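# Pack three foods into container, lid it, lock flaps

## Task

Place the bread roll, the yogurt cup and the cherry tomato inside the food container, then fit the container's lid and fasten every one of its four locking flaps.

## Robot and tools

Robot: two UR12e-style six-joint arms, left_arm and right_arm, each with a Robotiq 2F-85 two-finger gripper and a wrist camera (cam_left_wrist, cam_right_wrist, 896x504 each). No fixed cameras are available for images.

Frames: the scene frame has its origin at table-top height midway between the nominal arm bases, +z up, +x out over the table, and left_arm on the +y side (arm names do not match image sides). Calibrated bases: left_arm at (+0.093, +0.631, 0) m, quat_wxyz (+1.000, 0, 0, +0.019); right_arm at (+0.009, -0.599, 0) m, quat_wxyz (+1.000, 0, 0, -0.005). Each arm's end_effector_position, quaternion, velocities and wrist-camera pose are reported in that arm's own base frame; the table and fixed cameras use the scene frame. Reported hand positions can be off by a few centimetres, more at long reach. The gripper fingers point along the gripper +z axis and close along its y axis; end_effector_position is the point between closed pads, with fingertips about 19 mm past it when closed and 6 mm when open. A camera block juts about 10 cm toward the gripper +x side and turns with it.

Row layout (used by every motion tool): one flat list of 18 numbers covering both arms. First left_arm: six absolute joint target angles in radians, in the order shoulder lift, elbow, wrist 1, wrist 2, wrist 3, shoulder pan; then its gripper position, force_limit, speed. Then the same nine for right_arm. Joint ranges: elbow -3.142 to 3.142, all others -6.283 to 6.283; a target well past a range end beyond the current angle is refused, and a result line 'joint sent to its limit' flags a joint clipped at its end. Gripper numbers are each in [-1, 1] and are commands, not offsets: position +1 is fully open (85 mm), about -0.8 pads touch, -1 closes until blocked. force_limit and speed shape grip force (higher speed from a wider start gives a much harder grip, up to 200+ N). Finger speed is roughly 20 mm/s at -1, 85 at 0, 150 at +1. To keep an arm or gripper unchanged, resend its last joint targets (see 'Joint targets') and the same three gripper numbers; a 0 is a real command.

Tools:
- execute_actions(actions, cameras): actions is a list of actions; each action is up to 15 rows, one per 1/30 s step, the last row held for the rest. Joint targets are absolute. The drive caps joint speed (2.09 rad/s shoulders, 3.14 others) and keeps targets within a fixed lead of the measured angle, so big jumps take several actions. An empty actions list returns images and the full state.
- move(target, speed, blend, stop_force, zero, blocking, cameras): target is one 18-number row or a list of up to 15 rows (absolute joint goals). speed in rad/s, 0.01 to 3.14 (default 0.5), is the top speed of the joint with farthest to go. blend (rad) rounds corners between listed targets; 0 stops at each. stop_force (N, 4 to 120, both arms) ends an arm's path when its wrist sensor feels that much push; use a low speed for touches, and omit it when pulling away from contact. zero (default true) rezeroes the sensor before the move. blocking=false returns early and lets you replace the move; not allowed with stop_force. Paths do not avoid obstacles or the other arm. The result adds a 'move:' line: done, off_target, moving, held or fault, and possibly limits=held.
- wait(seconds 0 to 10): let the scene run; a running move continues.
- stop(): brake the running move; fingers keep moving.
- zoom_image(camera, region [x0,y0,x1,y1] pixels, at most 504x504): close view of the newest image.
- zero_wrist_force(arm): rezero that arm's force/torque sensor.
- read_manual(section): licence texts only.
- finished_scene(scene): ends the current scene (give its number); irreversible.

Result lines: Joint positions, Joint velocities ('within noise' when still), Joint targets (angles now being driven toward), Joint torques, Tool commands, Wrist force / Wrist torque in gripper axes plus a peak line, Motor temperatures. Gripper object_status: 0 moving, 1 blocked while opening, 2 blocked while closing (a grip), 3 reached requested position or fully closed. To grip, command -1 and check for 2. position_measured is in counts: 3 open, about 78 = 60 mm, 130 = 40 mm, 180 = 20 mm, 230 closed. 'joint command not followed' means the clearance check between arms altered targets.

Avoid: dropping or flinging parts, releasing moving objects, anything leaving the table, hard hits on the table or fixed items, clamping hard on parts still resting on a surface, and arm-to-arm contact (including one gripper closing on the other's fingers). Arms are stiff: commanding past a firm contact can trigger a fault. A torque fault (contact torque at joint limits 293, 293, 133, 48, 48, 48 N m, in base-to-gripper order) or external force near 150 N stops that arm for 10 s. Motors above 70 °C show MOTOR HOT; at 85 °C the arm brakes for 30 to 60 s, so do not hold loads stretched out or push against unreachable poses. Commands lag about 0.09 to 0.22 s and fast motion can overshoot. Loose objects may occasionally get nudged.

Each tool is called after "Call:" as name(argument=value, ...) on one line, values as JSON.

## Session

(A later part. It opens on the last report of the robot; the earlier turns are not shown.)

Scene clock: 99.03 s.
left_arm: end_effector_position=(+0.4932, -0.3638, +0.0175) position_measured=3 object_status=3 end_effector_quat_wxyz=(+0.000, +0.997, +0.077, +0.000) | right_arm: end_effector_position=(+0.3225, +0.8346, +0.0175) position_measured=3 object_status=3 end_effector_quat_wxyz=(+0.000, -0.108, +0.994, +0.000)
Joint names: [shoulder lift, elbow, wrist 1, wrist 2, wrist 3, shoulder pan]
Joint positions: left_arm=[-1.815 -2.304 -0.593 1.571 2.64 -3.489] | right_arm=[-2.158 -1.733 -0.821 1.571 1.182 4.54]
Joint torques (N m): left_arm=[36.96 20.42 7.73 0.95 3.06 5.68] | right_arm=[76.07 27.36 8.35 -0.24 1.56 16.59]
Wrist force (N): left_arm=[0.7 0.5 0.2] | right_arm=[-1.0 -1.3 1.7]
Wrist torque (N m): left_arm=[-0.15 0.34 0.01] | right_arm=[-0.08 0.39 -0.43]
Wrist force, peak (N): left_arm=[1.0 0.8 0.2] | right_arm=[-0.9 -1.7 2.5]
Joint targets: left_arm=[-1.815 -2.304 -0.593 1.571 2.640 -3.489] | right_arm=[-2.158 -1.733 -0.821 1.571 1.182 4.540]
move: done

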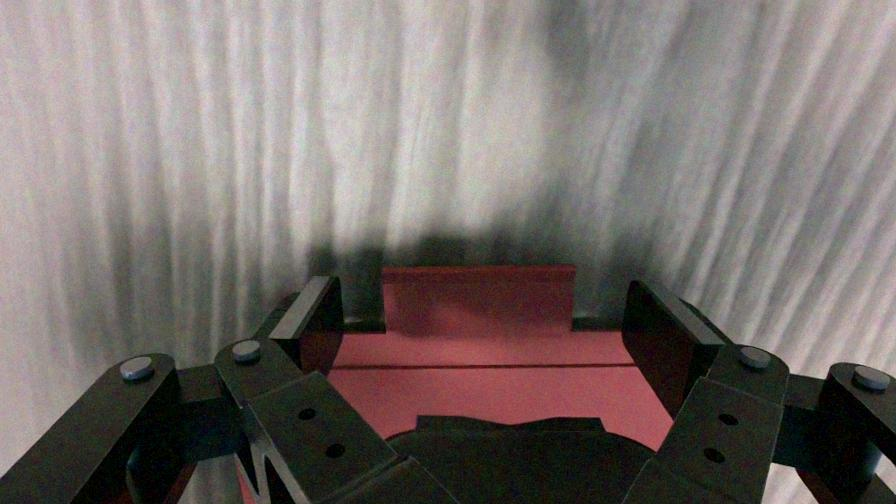

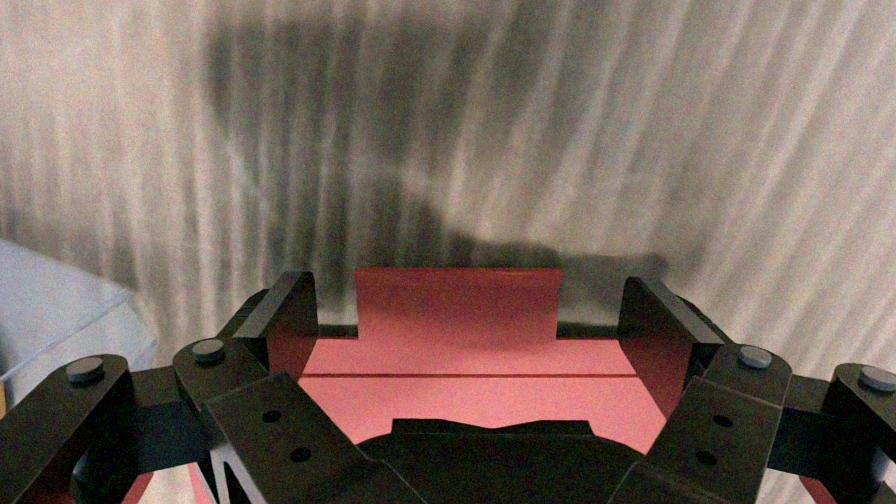

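Call:
move(target=[[-1.8186,-2.2983,-0.5955,1.571,2.6435,-3.4859,1,1,1,-2.1526,-1.7428,-0.817,1.571,1.1848,4.5426,1,-0.8,0],[-1.8186,-2.2983,-0.5955,1.571,2.6435,-3.4859,-1,-0.8,-0.9,-2.1526,-1.7428,-0.817,1.571,1.1848,4.5426,-1,-0.8,-0.9]], speed=0.1, cameras=["all"])

Scene clock: 101.70 s.
left_arm: end_effector_position=(+0.4973, -0.3633, +0.0176) position_measured=85 object_status=2 end_effector_quat_wxyz=(+0.000, +0.997, +0.077, +0.000) | right_arm: end_effector_position=(+0.3191, +0.8313, +0.0175) position_measured=86 object_status=2 end_effector_quat_wxyz=(+0.000, -0.108, +0.994, +0.000)
Joint names: [shoulder lift, elbow, wrist 1, wrist 2, wrist 3, shoulder pan]
Joint positions: left_arm=[-1.819 -2.298 -0.596 1.571 2.643 -3.486] | right_arm=[-2.153 -1.743 -0.817 1.571 1.185 4.543]
Joint torques (N m): left_arm=[40.04 31.18 1.56 0.19 2.8 17.75] | right_arm=[90.64 29.54 6.91 -0.6 2.02 19.16]
Wrist force (N): left_arm=[-1.8 -1.7 -11.5] | right_arm=[-1.4 -2.4 -5.1]
Wrist torque (N m): left_arm=[-0.10 0.29 0.01] | right_arm=[-0.04 0.34 -0.41]
Wrist force, peak (N): left_arm=[-1.9 -1.8 -11.9] | right_arm=[-1.4 -2.7 -5.1]
Joint targets: left_arm=[-1.819 -2.298 -0.595 1.571 2.643 -3.486] | right_arm=[-2.153 -1.743 -0.817 1.571 1.185 4.543]
move: done

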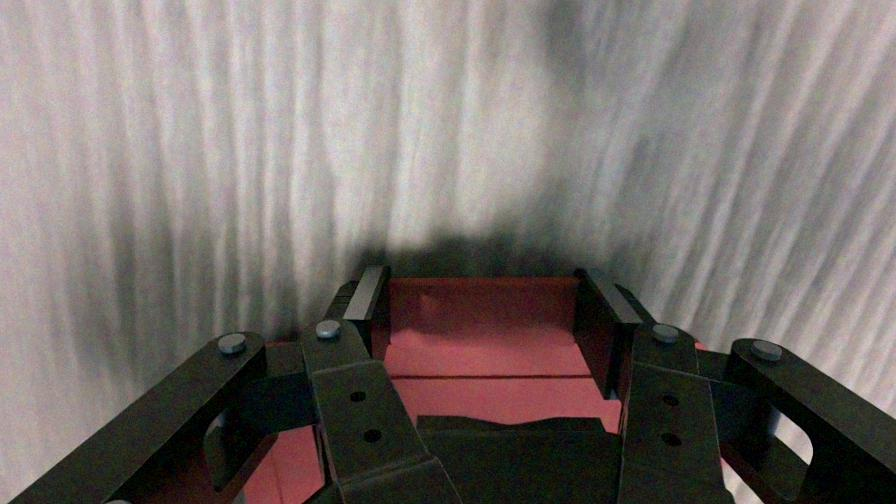

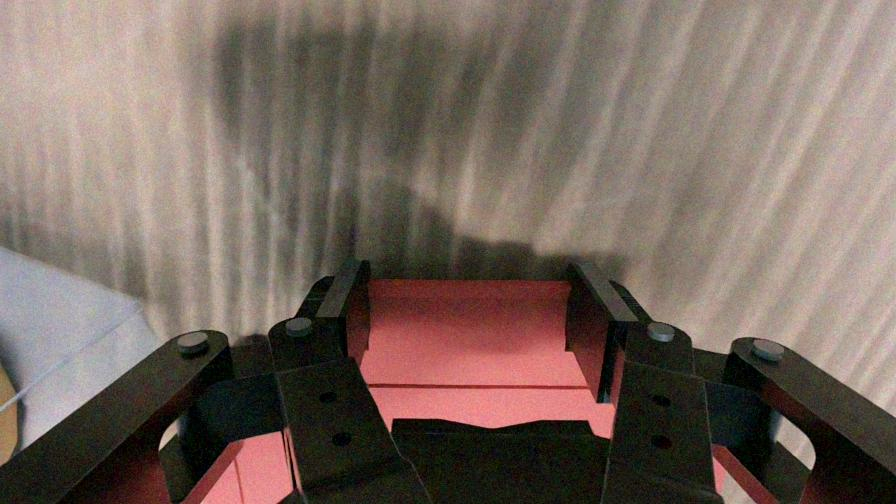

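Call:
move(target=[[-1.713,-2.2625,-0.7369,1.571,2.6435,-3.4859,-1,-0.8,-0.9,-2.0855,-1.7153,-0.9116,1.571,1.1848,4.5426,-1,-0.8,-0.9],[-1.6136,-2.2073,-0.8915,1.571,2.6435,-3.4859,-1,-0.8,-0.9,-2.0202,-1.6715,-1.0207,1.571,1.1848,4.5426,-1,-0.8,-0.9]], speed=0.12, blend=[0.01,0], cameras=["all"])

Scene clock: 106.67 s.
left_arm: end_effector_position=(+0.4973, -0.3633, +0.1498) position_measured=85 object_status=2 end_effector_quat_wxyz=(+0.000, +0.997, +0.077, +0.000) | right_arm: end_effector_position=(+0.3191, +0.8313, +0.1497) position_measured=86 object_status=2 end_effector_quat_wxyz=(+0.000, -0.108, +0.994, +0.000)
Joint names: [shoulder lift, elbow, wrist 1, wrist 2, wrist 3, shoulder pan]
Joint positions: left_arm=[-1.614 -2.207 -0.891 1.571 2.644 -3.486] | right_arm=[-2.02 -1.672 -1.021 1.571 1.185 4.543]
Joint torques (N m): left_arm=[56.36 47.43 2.5 -1.19 2.17 13.14] | right_arm=[94.2 55.11 0.77 2.14 1.22 5.46]
Wrist force (N): left_arm=[-1.1 0.8 0.9] | right_arm=[-2.2 -1.2 2.3]
Wrist torque (N m): left_arm=[-0.16 0.32 -0.07] | right_arm=[-0.08 0.25 -0.40]
Wrist force, peak (N): left_arm=[-15.3 -0.5 0.9] | right_arm=[-15.8 -3.1 1.8]
Joint targets: left_arm=[-1.614 -2.207 -0.891 1.571 2.643 -3.486] | right_arm=[-2.020 -1.671 -1.021 1.571 1.185 4.543]
move: done

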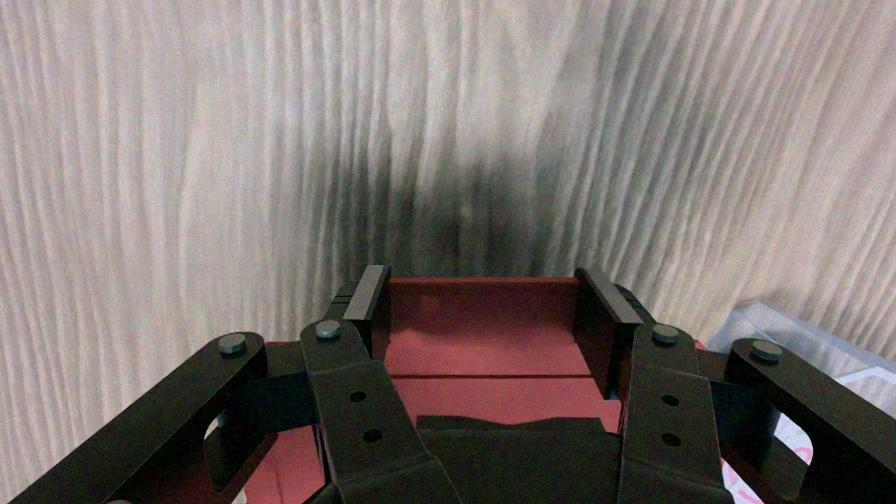

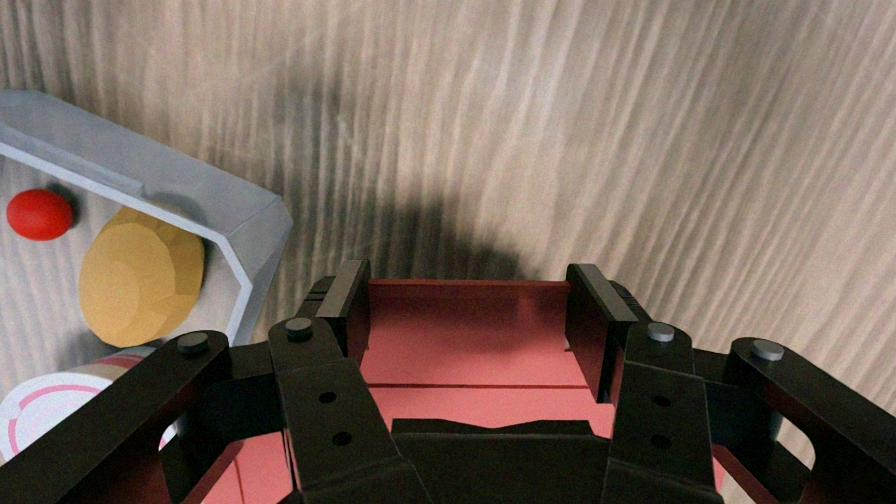

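Call:
move(target=[[-1.6794,-2.1343,-0.8987,1.571,2.6537,-3.5867,-1,-0.8,-0.9,-1.9697,-1.7481,-0.9946,1.571,1.2907,4.5377,-1,-0.8,-0.9],[-1.7453,-2.0559,-0.9112,1.571,2.6718,-3.6794,-1,-0.8,-0.9,-1.9194,-1.8221,-0.9709,1.571,1.3958,4.532,-1,-0.8,-0.9],[-1.8106,-1.9725,-0.9293,1.571,2.6977,-3.7643,-1,-0.8,-0.9,-1.869,-1.8933,-0.9501,1.571,1.5006,4.526,-1,-0.8,-0.9],[-1.8753,-1.8844,-0.9527,1.571,2.7302,-3.8426,-1,-0.8,-0.9,-1.8184,-1.962,-0.932,1.571,1.6046,4.5192,-1,-0.8,-0.9]], speed=0.15, blend=[0.02,0.02,0.02,0], cameras=["all"])

Scene clock: 110.77 s.
left_arm: end_effector_position=(+0.4757, -0.6292, +0.1501) position_measured=85 object_status=2 end_effector_quat_wxyz=(+0.000, +0.990, -0.144, +0.000) | right_arm: end_effector_position=(+0.3108, +0.6819, +0.1500) position_measured=86 object_status=2 end_effector_quat_wxyz=(+0.000, +0.113, +0.994, +0.000)
Joint names: [shoulder lift, elbow, wrist 1, wrist 2, wrist 3, shoulder pan]
Joint positions: left_arm=[-1.875 -1.885 -0.953 1.571 2.73 -3.842] | right_arm=[-1.818 -1.962 -0.932 1.571 1.604 4.519]
Joint torques (N m): left_arm=[56.28 39.83 -1.96 2.34 3.36 -22.68] | right_arm=[76.88 29.38 7.26 -2.72 2.2 -23.5]
Wrist force (N): left_arm=[13.7 3.7 1.6] | right_arm=[12.5 2.2 2.4]
Wrist torque (N m): left_arm=[-0.16 0.55 -0.46] | right_arm=[-0.04 0.50 -0.82]
Wrist force, peak (N): left_arm=[13.7 3.7 1.6] | right_arm=[-13.5 -0.7 2.0]
Joint targets: left_arm=[-1.875 -1.884 -0.953 1.571 2.730 -3.843] | right_arm=[-1.818 -1.962 -0.932 1.571 1.605 4.519]
move: done

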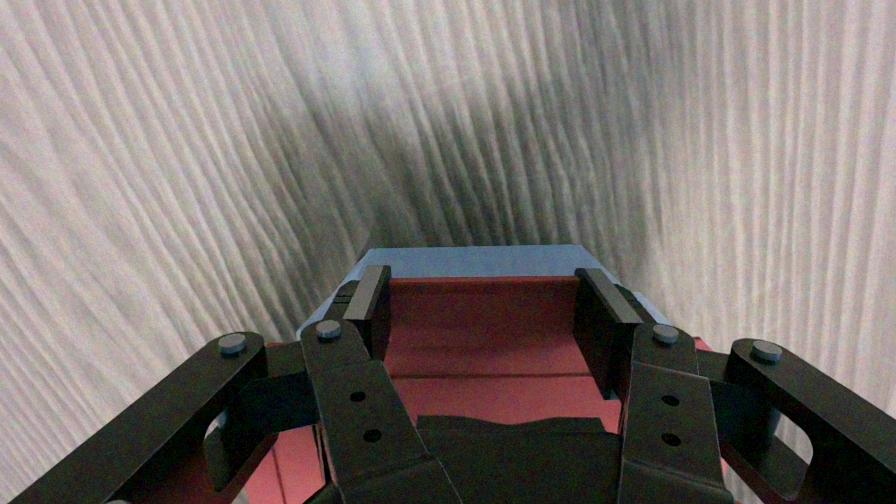

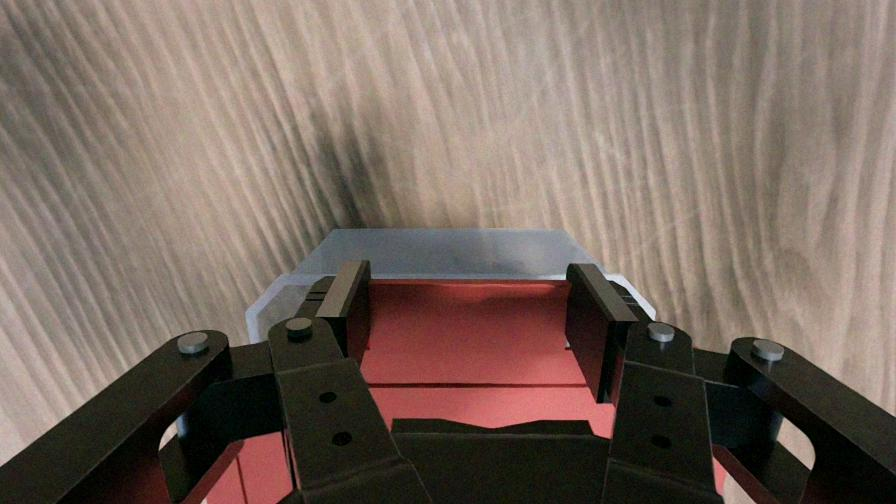

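Call:
zoom_image(camera="cam_left_wrist", region=[270, 220, 710, 360])

Call:
zoom_image(camera="cam_right_wrist", region=[230, 210, 680, 360])

Scaled by 1.145 from the camera's 896x504 image, which has a finer 1280x720 frame.

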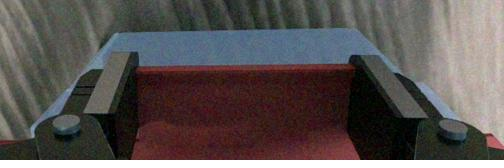

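Scaled by 1.120 from the camera's 896x504 image, which has a finer 1280x720 frame.

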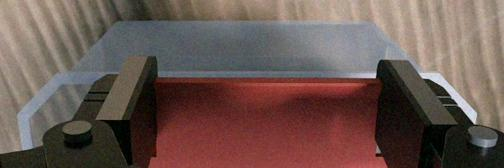

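Call:
move(target=[[-1.873,-1.8877,-0.9517,1.571,2.7336,-3.8523,-1,-0.8,-0.9,-1.8137,-1.9679,-0.9308,1.571,1.6259,4.5275,-1,-0.8,-0.9],[-1.8988,-1.9058,-0.9078,1.571,2.7336,-3.8523,-1,-0.8,-0.9,-1.8413,-1.9866,-0.8845,1.571,1.6259,4.5275,-1,-0.8,-0.9]], speed=0.05, cameras=["all"])

Scene clock: 114.17 s.
left_arm: end_effector_position=(+0.4683, -0.6328, +0.1251) position_measured=85 object_status=2 end_effector_quat_wxyz=(+0.000, +0.989, -0.151, +0.000) | right_arm: end_effector_position=(+0.3045, +0.6814, +0.1251) position_measured=86 object_status=2 end_effector_quat_wxyz=(+0.000, +0.120, +0.993, +0.000)
Joint names: [shoulder lift, elbow, wrist 1, wrist 2, wrist 3, shoulder pan]
Joint positions: left_arm=[-1.899 -1.906 -0.908 1.571 2.734 -3.852] | right_arm=[-1.841 -1.987 -0.885 1.571 1.626 4.528]
Joint torques (N m): left_arm=[53.26 22.91 4.12 -3.75 3.54 -22.31] | right_arm=[51.88 30.26 7.72 -4.32 2.57 8.82]
Wrist force (N): left_arm=[15.6 2.9 0.9] | right_arm=[14.4 0.9 2.6]
Wrist torque (N m): left_arm=[-0.11 0.57 -0.40] | right_arm=[-0.10 0.52 -0.70]
Wrist force, peak (N): left_arm=[16.4 3.6 1.0] | right_arm=[15.0 1.8 2.6]
Joint targets: left_arm=[-1.899 -1.906 -0.908 1.571 2.734 -3.852] | right_arm=[-1.841 -1.987 -0.885 1.571 1.626 4.527]
move: done

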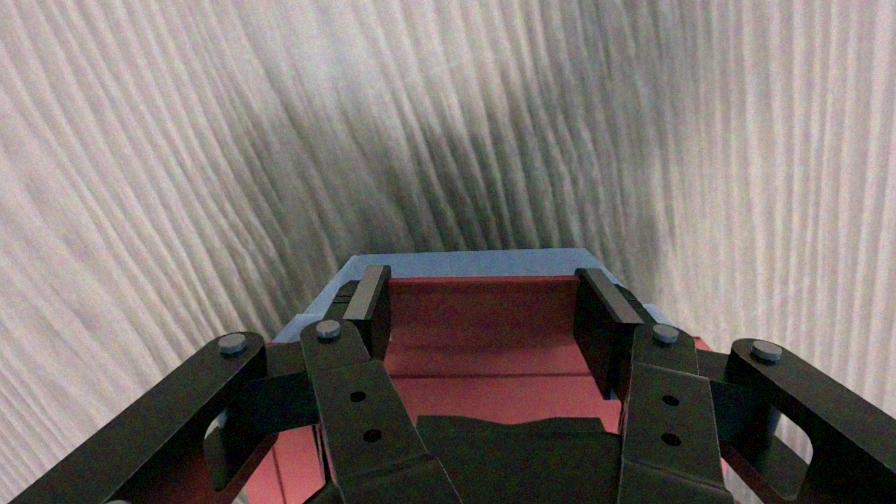

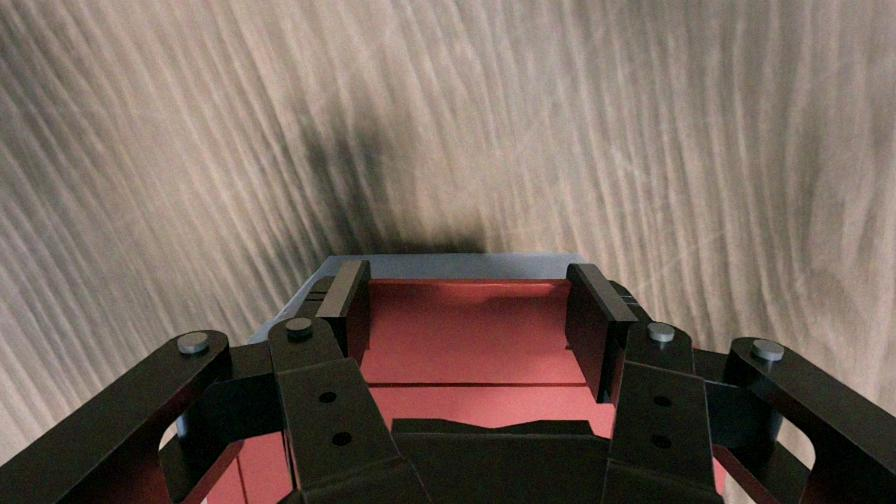

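Call:
move(target=[-1.9285,-1.9234,-0.8605,1.571,2.7336,-3.8523,-1,-0.8,-0.9,-1.8729,-2.0048,-0.8347,1.571,1.6259,4.5275,-1,-0.8,-0.9], speed=0.02, stop_force=8, cameras=["all"])

Scene clock: 118.67 s.
left_arm: end_effector_position=(+0.4682, -0.6328, +0.1028) position_measured=85 object_status=2 end_effector_quat_wxyz=(+0.000, +0.989, -0.151, +0.000) | right_arm: end_effector_position=(+0.3046, +0.6814, +0.1028) position_measured=86 object_status=2 end_effector_quat_wxyz=(+0.000, +0.120, +0.993, +0.000)
Joint names: [shoulder lift, elbow, wrist 1, wrist 2, wrist 3, shoulder pan]
Joint positions: left_arm=[-1.923 -1.92 -0.869 1.571 2.734 -3.852] | right_arm=[-1.867 -2.002 -0.843 1.571 1.626 4.528]
Joint torques (N m): left_arm=[75.74 43.9 1.39 -1.91 3.1 -7.91] | right_arm=[76.21 48.85 1.57 -0.42 2.56 -4.76]
Wrist force (N): left_arm=[-1.5 0.9 -3.8] | right_arm=[-1.6 -0.4 -2.2]
Wrist torque (N m): left_arm=[-0.13 0.26 -0.12] | right_arm=[-0.06 0.29 -0.49]
Wrist force, peak (N): left_arm=[16.0 3.2 0.8] | right_arm=[14.6 1.4 2.7]
Joint targets: left_arm=[-1.923 -1.920 -0.869 1.571 2.734 -3.852] | right_arm=[-1.867 -2.002 -0.843 1.571 1.626 4.528]
move: contact (left_arm, right_arm)

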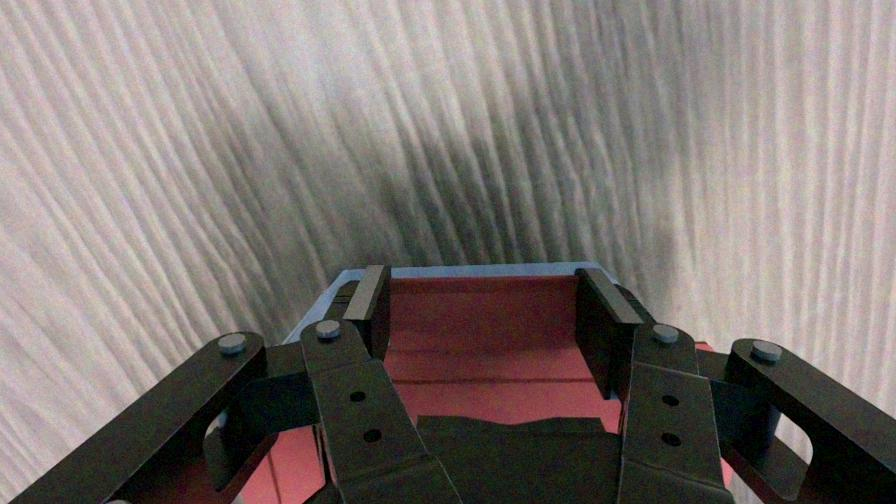

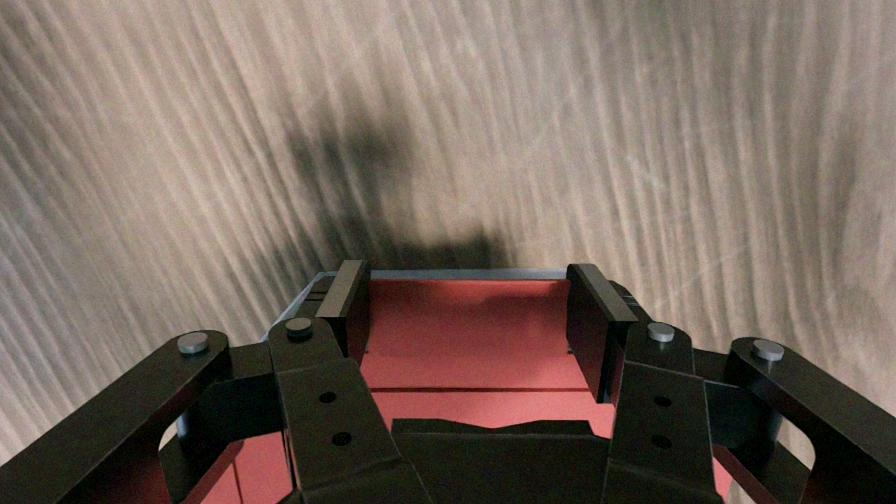

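Call:
move(target=[-1.9285,-1.9234,-0.8605,1.571,2.7336,-3.8523,-1,-0.8,-0.9,-1.8729,-2.0048,-0.8347,1.571,1.6259,4.5275,-1,-0.8,-0.9], speed=0.01, stop_force=14)

Scene clock: 120.53 s.
left_arm: end_effector_position=(+0.4682, -0.6328, +0.0980) position_measured=85 object_status=2 end_effector_quat_wxyz=(+0.000, +0.989, -0.151, +0.000) | right_arm: end_effector_position=(+0.3046, +0.6813, +0.0980) position_measured=86 object_status=2 end_effector_quat_wxyz=(+0.000, +0.120, +0.993, +0.000)
Joint names: [shoulder lift, elbow, wrist 1, wrist 2, wrist 3, shoulder pan]
Joint positions: left_arm=[-1.928 -1.923 -0.861 1.571 2.734 -3.852] | right_arm=[-1.873 -2.005 -0.835 1.571 1.626 4.527]
Joint torques (N m): left_arm=[46.05 28.67 10.19 4.91 2.96 13.2] | right_arm=[42.78 19.77 5.59 5.42 1.71 3.84]
Wrist force (N): left_arm=[-14.6 1.9 -14.9] | right_arm=[-16.2 1.8 -13.1]
Wrist torque (N m): left_arm=[-0.15 0.07 -0.05] | right_arm=[-0.08 -0.09 -0.43]
Wrist force, peak (N): left_arm=[-14.7 1.9 -14.8] | right_arm=[-16.6 2.0 -13.4]
Joint targets: left_arm=[-1.929 -1.923 -0.861 1.571 2.734 -3.852] | right_arm=[-1.873 -2.005 -0.835 1.571 1.626 4.527]
move: done

Call:
move(target=[[-1.923,-1.920,-0.869,1.571,2.7336,-3.8523,-1,-0.8,-0.9,-1.867,-2.002,-0.843,1.571,1.6259,4.5275,-1,-0.8,-0.9],[-1.923,-1.920,-0.869,1.571,2.7336,-3.8523,0.75,-0.8,-0.95,-1.867,-2.002,-0.843,1.571,1.6259,4.5275,0.75,-0.8,-0.95]], speed=0.03, cameras=["all"])

Call:
move(target=[[-1.8988,-1.9058,-0.9078,1.571,2.7336,-3.8523,0.75,-0.8,-0.95,-1.8413,-1.9866,-0.8845,1.571,1.6259,4.5275,0.75,-0.8,-0.95],[-1.873,-1.8877,-0.9517,1.571,2.7336,-3.8523,0.75,-0.8,-0.95,-1.8137,-1.9679,-0.9308,1.571,1.6259,4.5275,0.75,-0.8,-0.95]], speed=0.08, blend=[0.005,0], cameras=["all"])

Scene clock: 122.70 s.
left_arm: end_effector_position=(+0.4685, -0.6329, +0.1031) position_measured=35 object_status=0 end_effector_quat_wxyz=(+0.000, +0.989, -0.151, +0.000) | right_arm: end_effector_position=(+0.3045, +0.6813, +0.1028) position_measured=35 object_status=0 end_effector_quat_wxyz=(+0.000, +0.120, +0.993, +0.000)
Joint names: [shoulder lift, elbow, wrist 1, wrist 2, wrist 3, shoulder pan]
Joint positions: left_arm=[-1.923 -1.92 -0.869 1.571 2.734 -3.852] | right_arm=[-1.867 -2.002 -0.843 1.571 1.626 4.527]
Joint torques (N m): left_arm=[77.02 31.55 2.48 -2.79 2.91 4.04] | right_arm=[78.4 51.84 1.86 -0.21 0.73 15.16]
Wrist force (N): left_arm=[0.6 0.9 0.7] | right_arm=[-1.6 -1.2 1.1]
Wrist torque (N m): left_arm=[-0.11 0.35 0.03] | right_arm=[-0.04 0.47 -0.43]
Wrist force, peak (N): left_arm=[-14.9 2.1 -14.8] | right_arm=[-16.6 1.5 -13.1]
Joint targets: left_arm=[-1.923 -1.920 -0.869 1.571 2.734 -3.852] | right_arm=[-1.867 -2.002 -0.843 1.571 1.626 4.527]
move: done

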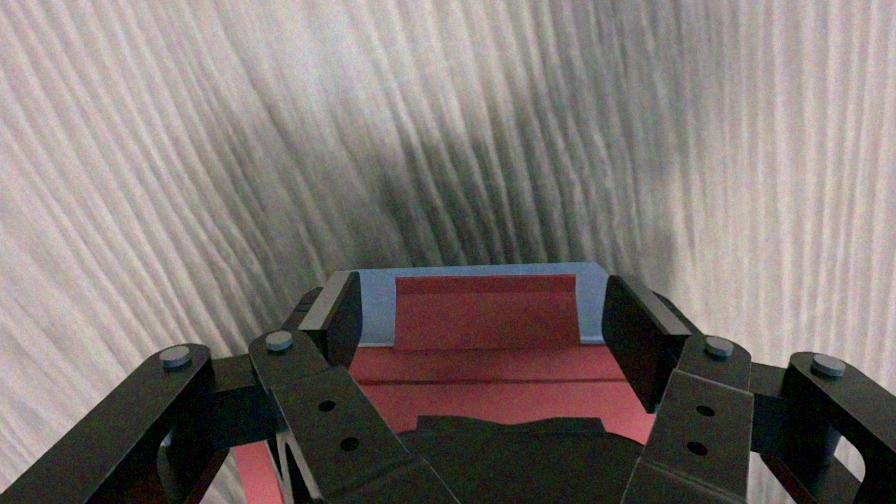

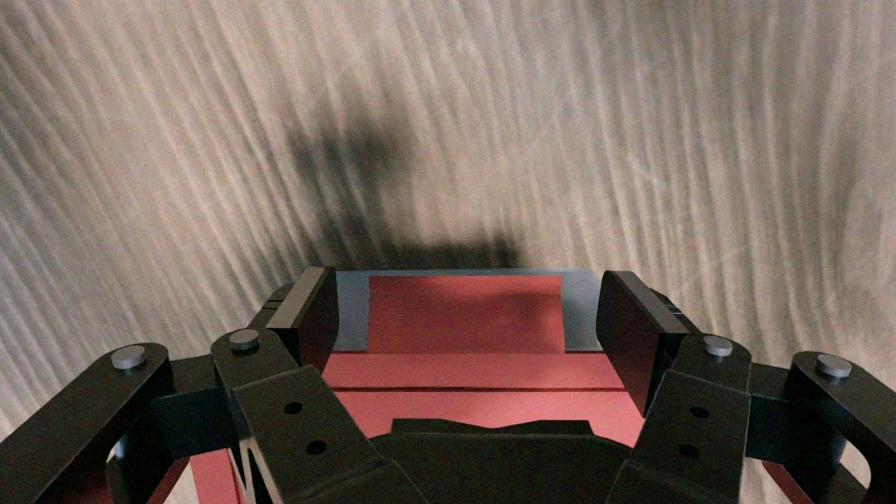

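Scene clock: 124.17 s.
left_arm: end_effector_position=(+0.4683, -0.6327, +0.1499) position_measured=35 object_status=3 end_effector_quat_wxyz=(+0.000, +0.989, -0.151, +0.000) | right_arm: end_effector_position=(+0.3045, +0.6813, +0.1501) position_measured=35 object_status=3 end_effector_quat_wxyz=(+0.000, +0.120, +0.993, +0.000)
Joint names: [shoulder lift, elbow, wrist 1, wrist 2, wrist 3, shoulder pan]
Joint positions: left_arm=[-1.873 -1.888 -0.952 1.571 2.734 -3.852] | right_arm=[-1.814 -1.968 -0.931 1.571 1.626 4.527]
Joint torques (N m): left_arm=[73.94 46.18 1.86 -3.02 2.76 -12.31] | right_arm=[77.17 54.01 1.27 -0.67 -0.11 17.54]
Wrist force (N): left_arm=[0.4 0.6 0.4] | right_arm=[-0.6 -1.4 1.3]
Wrist torque (N m): left_arm=[-0.14 0.40 0.02] | right_arm=[-0.08 0.34 -0.39]
Wrist force, peak (N): left_arm=[1.1 1.2 0.8] | right_arm=[-1.2 -1.3 1.9]
Joint targets: left_arm=[-1.873 -1.888 -0.952 1.571 2.734 -3.852] | right_arm=[-1.814 -1.968 -0.931 1.571 1.626 4.527]
move: done

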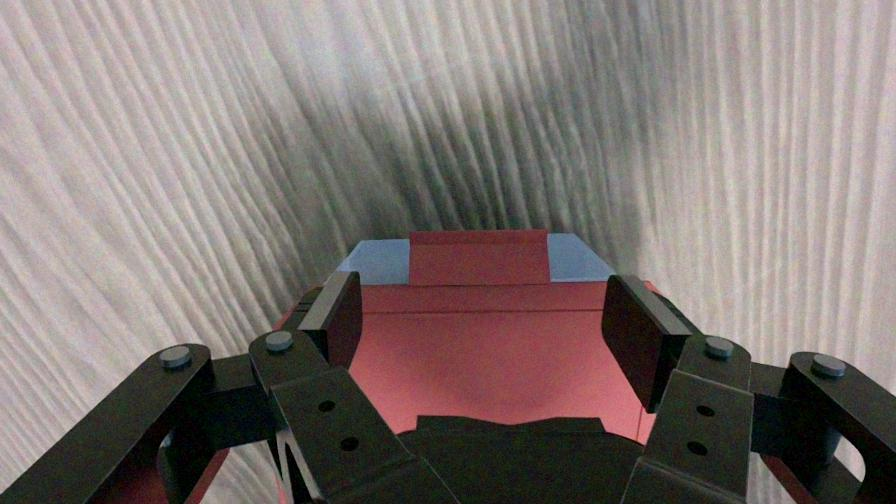

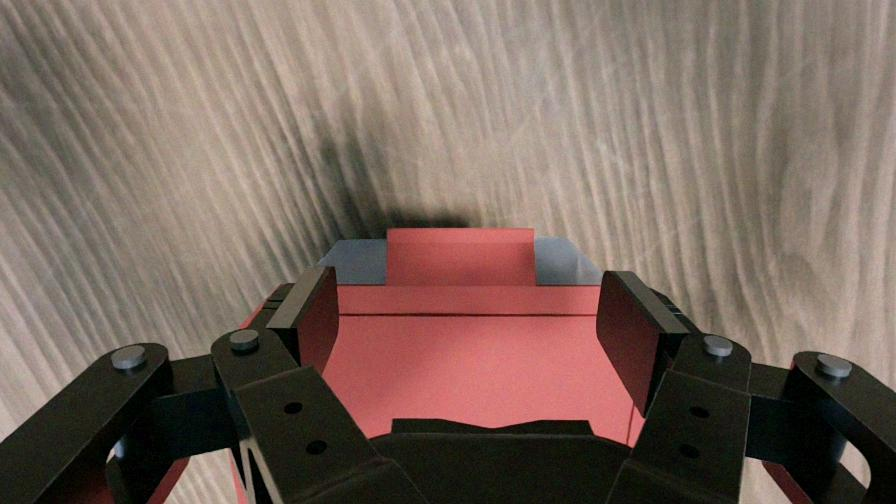

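Call:
move(target=[[-1.873,-1.8877,-0.9517,1.571,2.7336,-3.8523,-0.82,-0.8,0,-1.8137,-1.9679,-0.9308,1.571,1.6259,4.5275,-0.82,-0.8,0],[-1.8963,-1.8874,-0.9287,1.571,2.7372,-3.8487,-0.82,-0.8,0,-1.8284,-1.9817,-0.9023,1.571,1.6357,4.5373,-0.82,-0.8,0]], speed=0.1, cameras=["all"])

Call:
move(target=[[-1.9339,-1.9107,-0.8678,1.571,2.7372,-3.8487,-0.82,-0.8,0,-1.8688,-2.0058,-0.8378,1.571,1.6357,4.5373,-0.82,-0.8,0]], speed=0.03, stop_force=30, cameras=["all"])

Scene clock: 127.60 s.
left_arm: end_effector_position=(+0.4749, -0.6348, +0.1351) position_measured=231 object_status=3 end_effector_quat_wxyz=(+0.000, +0.989, -0.151, +0.000) | right_arm: end_effector_position=(+0.2977, +0.6831, +0.1351) position_measured=231 object_status=3 end_effector_quat_wxyz=(+0.000, +0.120, +0.993, +0.000)
Joint names: [shoulder lift, elbow, wrist 1, wrist 2, wrist 3, shoulder pan]
Joint positions: left_arm=[-1.896 -1.887 -0.929 1.571 2.737 -3.849] | right_arm=[-1.828 -1.982 -0.902 1.571 1.636 4.537]
Joint torques (N m): left_arm=[58.09 47.26 8.43 -2.92 2.68 13.11] | right_arm=[51.04 32.98 7.59 -0.21 2.26 17.93]
Wrist force (N): left_arm=[0.4 1.1 0.3] | right_arm=[-1.0 -1.1 1.5]
Wrist torque (N m): left_arm=[-0.05 0.39 0.01] | right_arm=[-0.04 0.42 -0.40]
Wrist force, peak (N): left_arm=[0.8 1.0 0.6] | right_arm=[-0.5 -1.8 1.9]
Joint targets: left_arm=[-1.896 -1.887 -0.929 1.571 2.737 -3.849] | right_arm=[-1.828 -1.982 -0.902 1.571 1.636 4.537]
move: done

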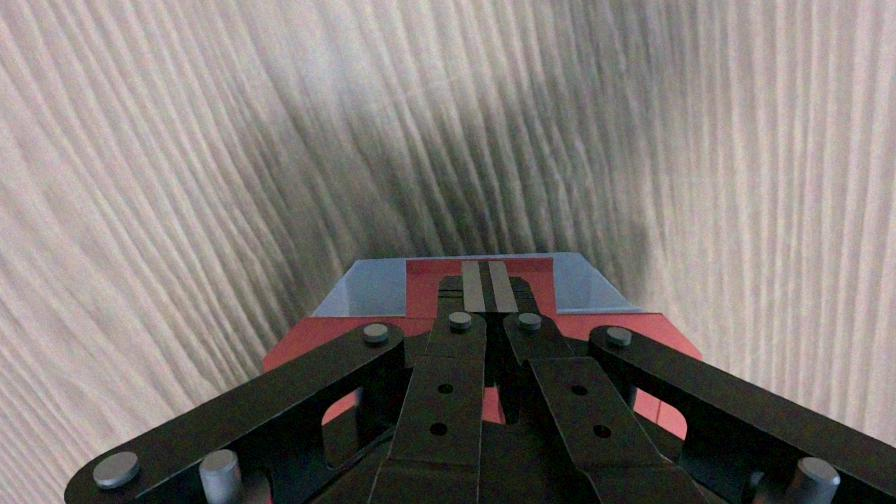

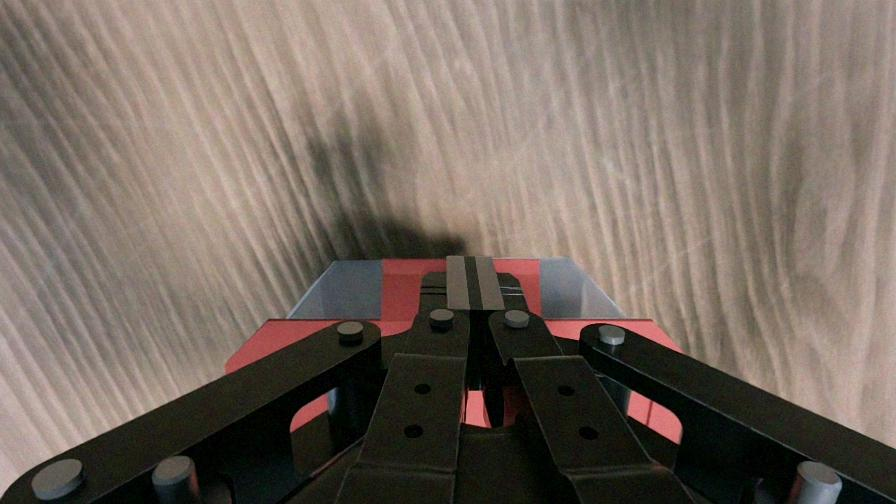

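Scene clock: 130.60 s.
left_arm: end_effector_position=(+0.4750, -0.6348, +0.1000) position_measured=231 object_status=3 end_effector_quat_wxyz=(+0.000, +0.989, -0.151, +0.000) | right_arm: end_effector_position=(+0.2976, +0.6831, +0.1000) position_measured=231 object_status=3 end_effector_quat_wxyz=(+0.000, +0.120, +0.993, +0.000)
Joint names: [shoulder lift, elbow, wrist 1, wrist 2, wrist 3, shoulder pan]
Joint positions: left_arm=[-1.934 -1.911 -0.868 1.571 2.737 -3.849] | right_arm=[-1.869 -2.006 -0.838 1.571 1.636 4.537]
Joint torques (N m): left_arm=[54.03 30.78 8.19 -2.71 2.78 15.78] | right_arm=[52.76 29.06 8.13 -0.42 2.1 16.2]
Wrist force (N): left_arm=[0.3 1.0 0.2] | right_arm=[-0.7 -1.4 1.2]
Wrist torque (N m): left_arm=[-0.11 0.41 0.02] | right_arm=[-0.08 0.33 -0.42]
Wrist force, peak (N): left_arm=[0.9 1.0 0.7] | right_arm=[-1.1 -1.6 1.8]
Joint targets: left_arm=[-1.934 -1.911 -0.868 1.571 2.737 -3.849] | right_arm=[-1.869 -2.006 -0.838 1.571 1.636 4.537]
move: done

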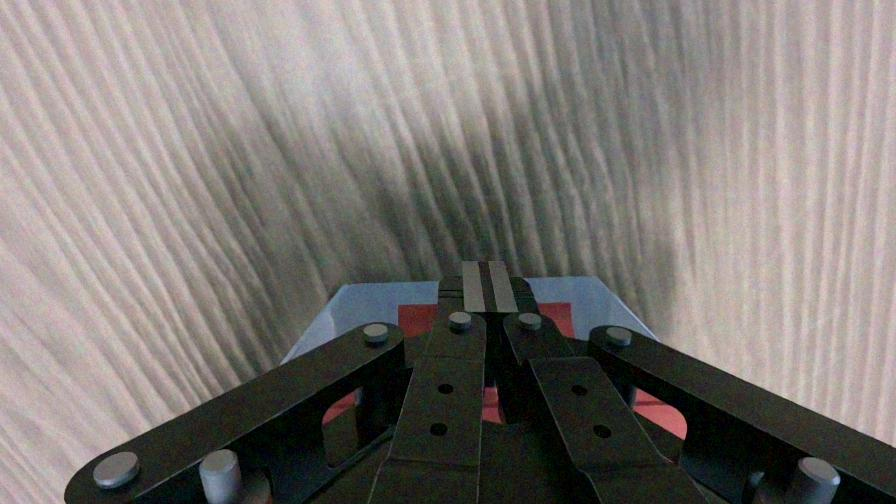

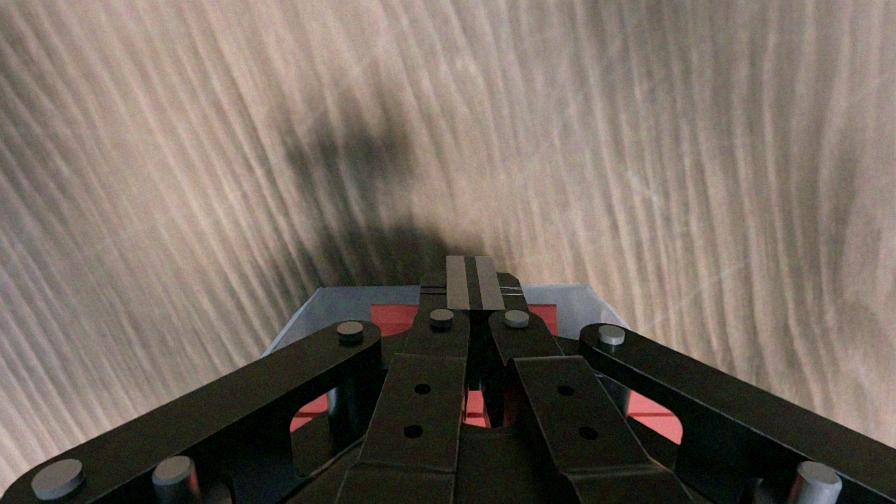

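Call:
move(target=[[-1.9366,-1.9299,-0.8459,1.571,2.7330,-3.8529,-0.82,-0.8,0,-1.8829,-2.0093,-0.8202,1.571,1.6246,4.5262,-0.82,-0.8,0],[-1.9318,-1.9371,-0.8435,1.571,2.7307,-3.8552,-0.82,-0.8,0,-1.8840,-2.0078,-0.8206,1.571,1.6185,4.5201,-0.82,-0.8,0]], speed=0.02, stop_force=25, cameras=["all"])

Scene clock: 133.03 s.
left_arm: end_effector_position=(+0.4695, -0.6333, +0.0929) position_measured=231 object_status=3 end_effector_quat_wxyz=(+0.000, +0.989, -0.151, +0.000) | right_arm: end_effector_position=(+0.3033, +0.6818, +0.0928) position_measured=231 object_status=3 end_effector_quat_wxyz=(+0.000, +0.120, +0.993, +0.000)
Joint names: [shoulder lift, elbow, wrist 1, wrist 2, wrist 3, shoulder pan]
Joint positions: left_arm=[-1.936 -1.924 -0.852 1.571 2.734 -3.852] | right_arm=[-1.879 -2.008 -0.825 1.571 1.628 4.529]
Joint torques (N m): left_arm=[58.55 24.36 -4.58 -2.94 1.89 9.61] | right_arm=[63.49 39.59 -0.96 -5.95 1.82 9.14]
Wrist force (N): left_arm=[14.7 0.9 -22.9] | right_arm=[13.1 -3.4 -19.5]
Wrist torque (N m): left_arm=[-0.22 0.40 0.10] | right_arm=[0.13 0.54 -0.29]
Wrist force, peak (N): left_arm=[17.6 0.2 -29.2] | right_arm=[17.4 -8.2 -26.4]
Joint targets: left_arm=[-1.936 -1.924 -0.852 1.571 2.734 -3.852] | right_arm=[-1.879 -2.008 -0.825 1.571 1.628 4.529]
move: contact (left_arm, right_arm); path passed 0 of 2 targets; left_arm: the elbow is farthest, 0.013 rad from its target

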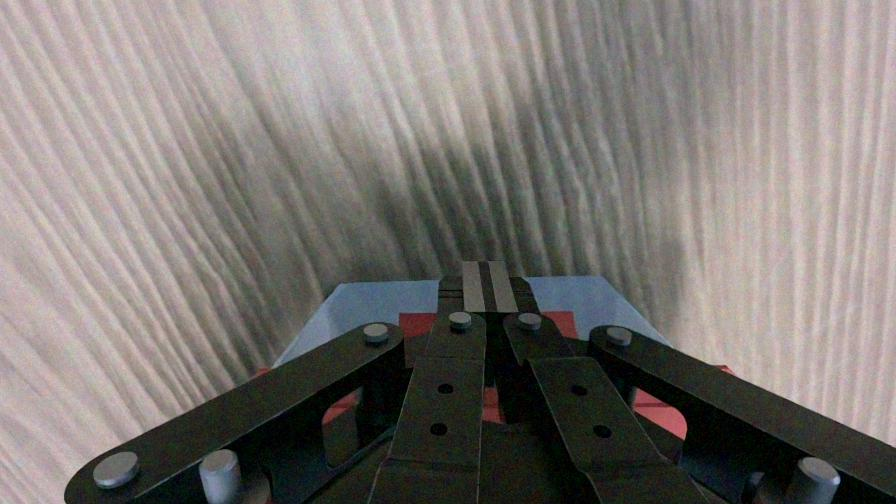

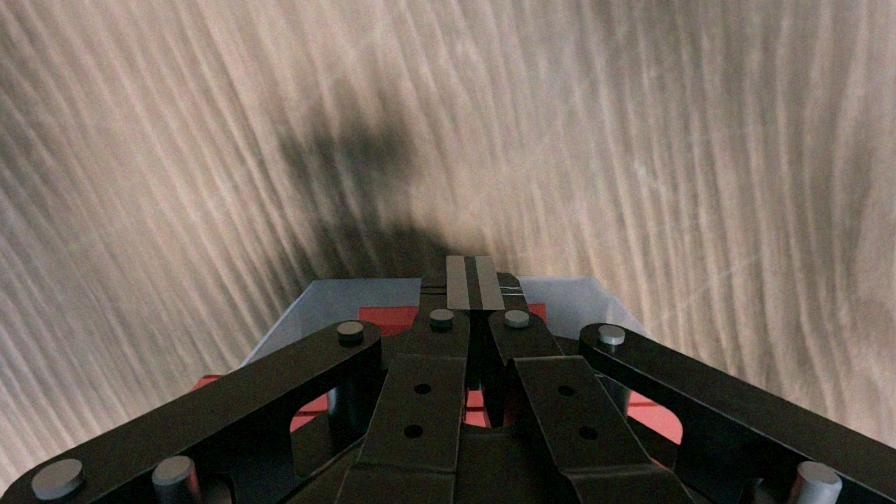

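Call:
move(target=[[-1.9366,-1.9299,-0.8459,1.571,2.7330,-3.8529,-0.82,-0.8,0,-1.8829,-2.0093,-0.8202,1.571,1.6246,4.5262,-0.82,-0.8,0]], speed=0.01, stop_force=30, cameras=["all"])

Scene clock: 135.07 s.
left_arm: end_effector_position=(+0.4686, -0.6329, +0.0916) position_measured=231 object_status=3 end_effector_quat_wxyz=(+0.000, +0.989, -0.151, +0.000) | right_arm: end_effector_position=(+0.3042, +0.6817, +0.0918) position_measured=231 object_status=3 end_effector_quat_wxyz=(+0.000, +0.120, +0.993, +0.000)
Joint names: [shoulder lift, elbow, wrist 1, wrist 2, wrist 3, shoulder pan]
Joint positions: left_arm=[-1.936 -1.927 -0.848 1.571 2.734 -3.852] | right_arm=[-1.881 -2.008 -0.823 1.571 1.626 4.528]
Joint torques (N m): left_arm=[42.49 0.47 -10.78 -2.72 1.53 0.81] | right_arm=[45.08 28.66 -1.16 -10.87 1.61 -0.2]
Wrist force (N): left_arm=[31.7 0.4 -47.2] | right_arm=[30.2 -12.9 -45.7]
Wrist torque (N m): left_arm=[-0.22 0.45 0.08] | right_arm=[0.29 0.66 -0.16]
Wrist force, peak (N): left_arm=[33.7 -0.2 -52.0] | right_arm=[32.4 -15.4 -50.3]
Joint targets: left_arm=[-1.936 -1.927 -0.848 1.571 2.734 -3.852] | right_arm=[-1.881 -2.008 -0.823 1.571 1.626 4.528]
move: contact (left_arm, right_arm)

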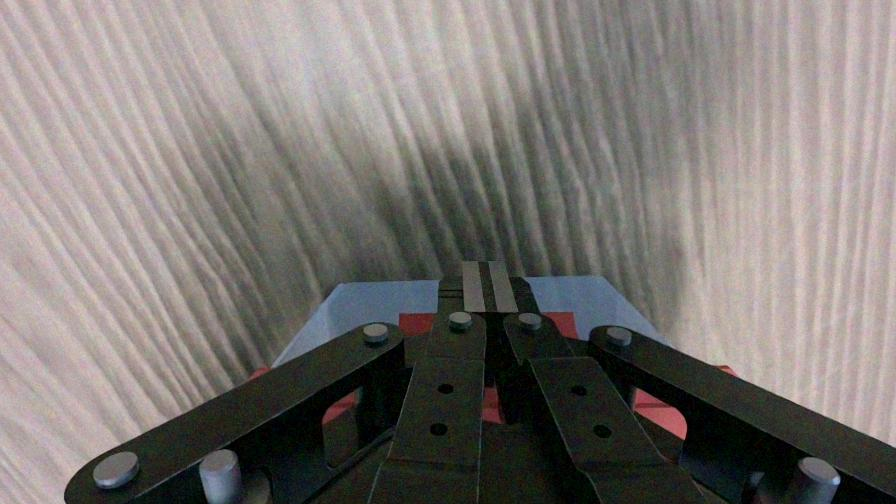

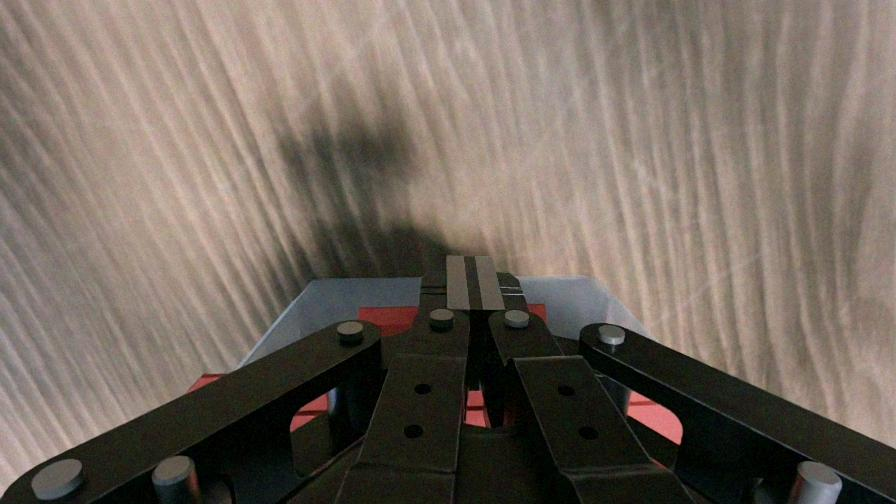

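Call:
move(target=[[-1.9339,-1.9107,-0.8678,1.571,2.7372,-3.8487,-0.82,-0.8,0,-1.8688,-2.0058,-0.8378,1.571,1.6357,4.5373,-0.82,-0.8,0],[-1.8963,-1.8874,-0.9287,1.571,2.7372,-3.8487,-0.82,-0.8,0,-1.8284,-1.9817,-0.9023,1.571,1.6357,4.5373,-0.82,-0.8,0]], speed=0.04, blend=[0.003,0], cameras=["all"])

Call:
zoom_image(camera="cam_right_wrist", region=[200, 220, 720, 400])

Call:
zoom_image(camera="cam_left_wrist", region=[240, 220, 720, 400])

Scene clock: 137.67 s.
left_arm: end_effector_position=(+0.4749, -0.6348, +0.1349) position_measured=231 object_status=3 end_effector_quat_wxyz=(+0.000, +0.989, -0.151, +0.000) | right_arm: end_effector_position=(+0.2976, +0.6831, +0.1349) position_measured=231 object_status=3 end_effector_quat_wxyz=(+0.000, +0.120, +0.993, +0.000)
Joint names: [shoulder lift, elbow, wrist 1, wrist 2, wrist 3, shoulder pan]
Joint positions: left_arm=[-1.896 -1.887 -0.929 1.571 2.737 -3.849] | right_arm=[-1.828 -1.982 -0.902 1.571 1.636 4.537]
Joint torques (N m): left_arm=[80.01 46.16 2.04 -2.51 3.08 18.85] | right_arm=[77.75 53.24 1.29 2.22 2.35 17.41]
Wrist force (N): left_arm=[0.2 0.9 0.6] | right_arm=[-0.7 -1.6 1.5]
Wrist torque (N m): left_arm=[-0.09 0.43 0.01] | right_arm=[-0.11 0.36 -0.41]
Wrist force, peak (N): left_arm=[31.7 0.7 -47.5] | right_arm=[30.3 -13.0 -46.0]
Joint targets: left_arm=[-1.896 -1.887 -0.929 1.571 2.737 -3.849] | right_arm=[-1.828 -1.982 -0.902 1.571 1.636 4.537]
move: done

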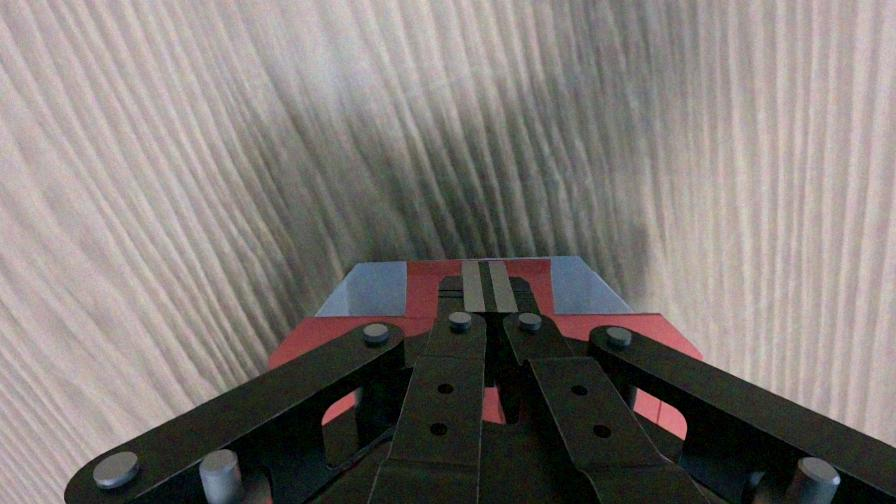

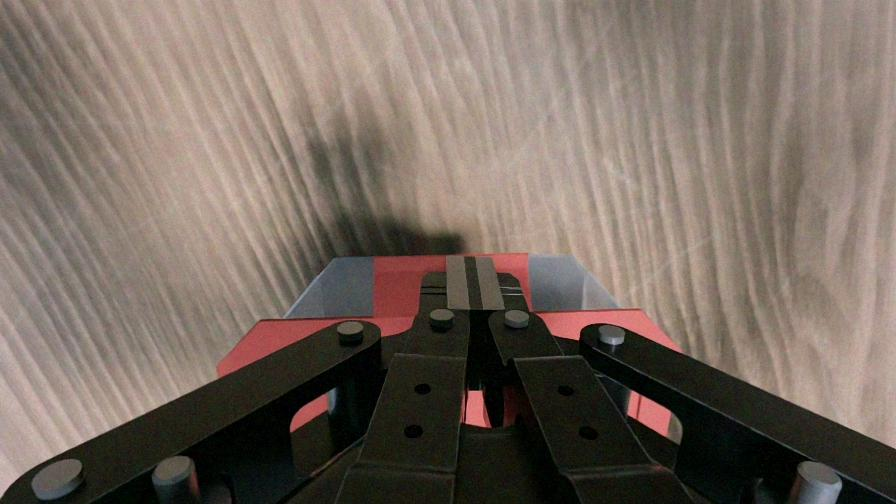

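Region (200, 220, 720, 400) is 520x180 pixels. A region can be at most 504 by 504 pixels.

Scaled by 1.050 from the camera's 896x504 image, which has a finer 1280x720 frame.

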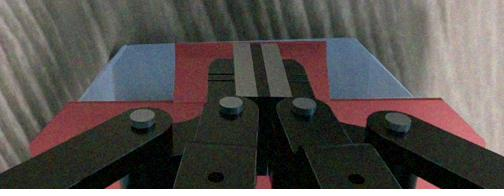

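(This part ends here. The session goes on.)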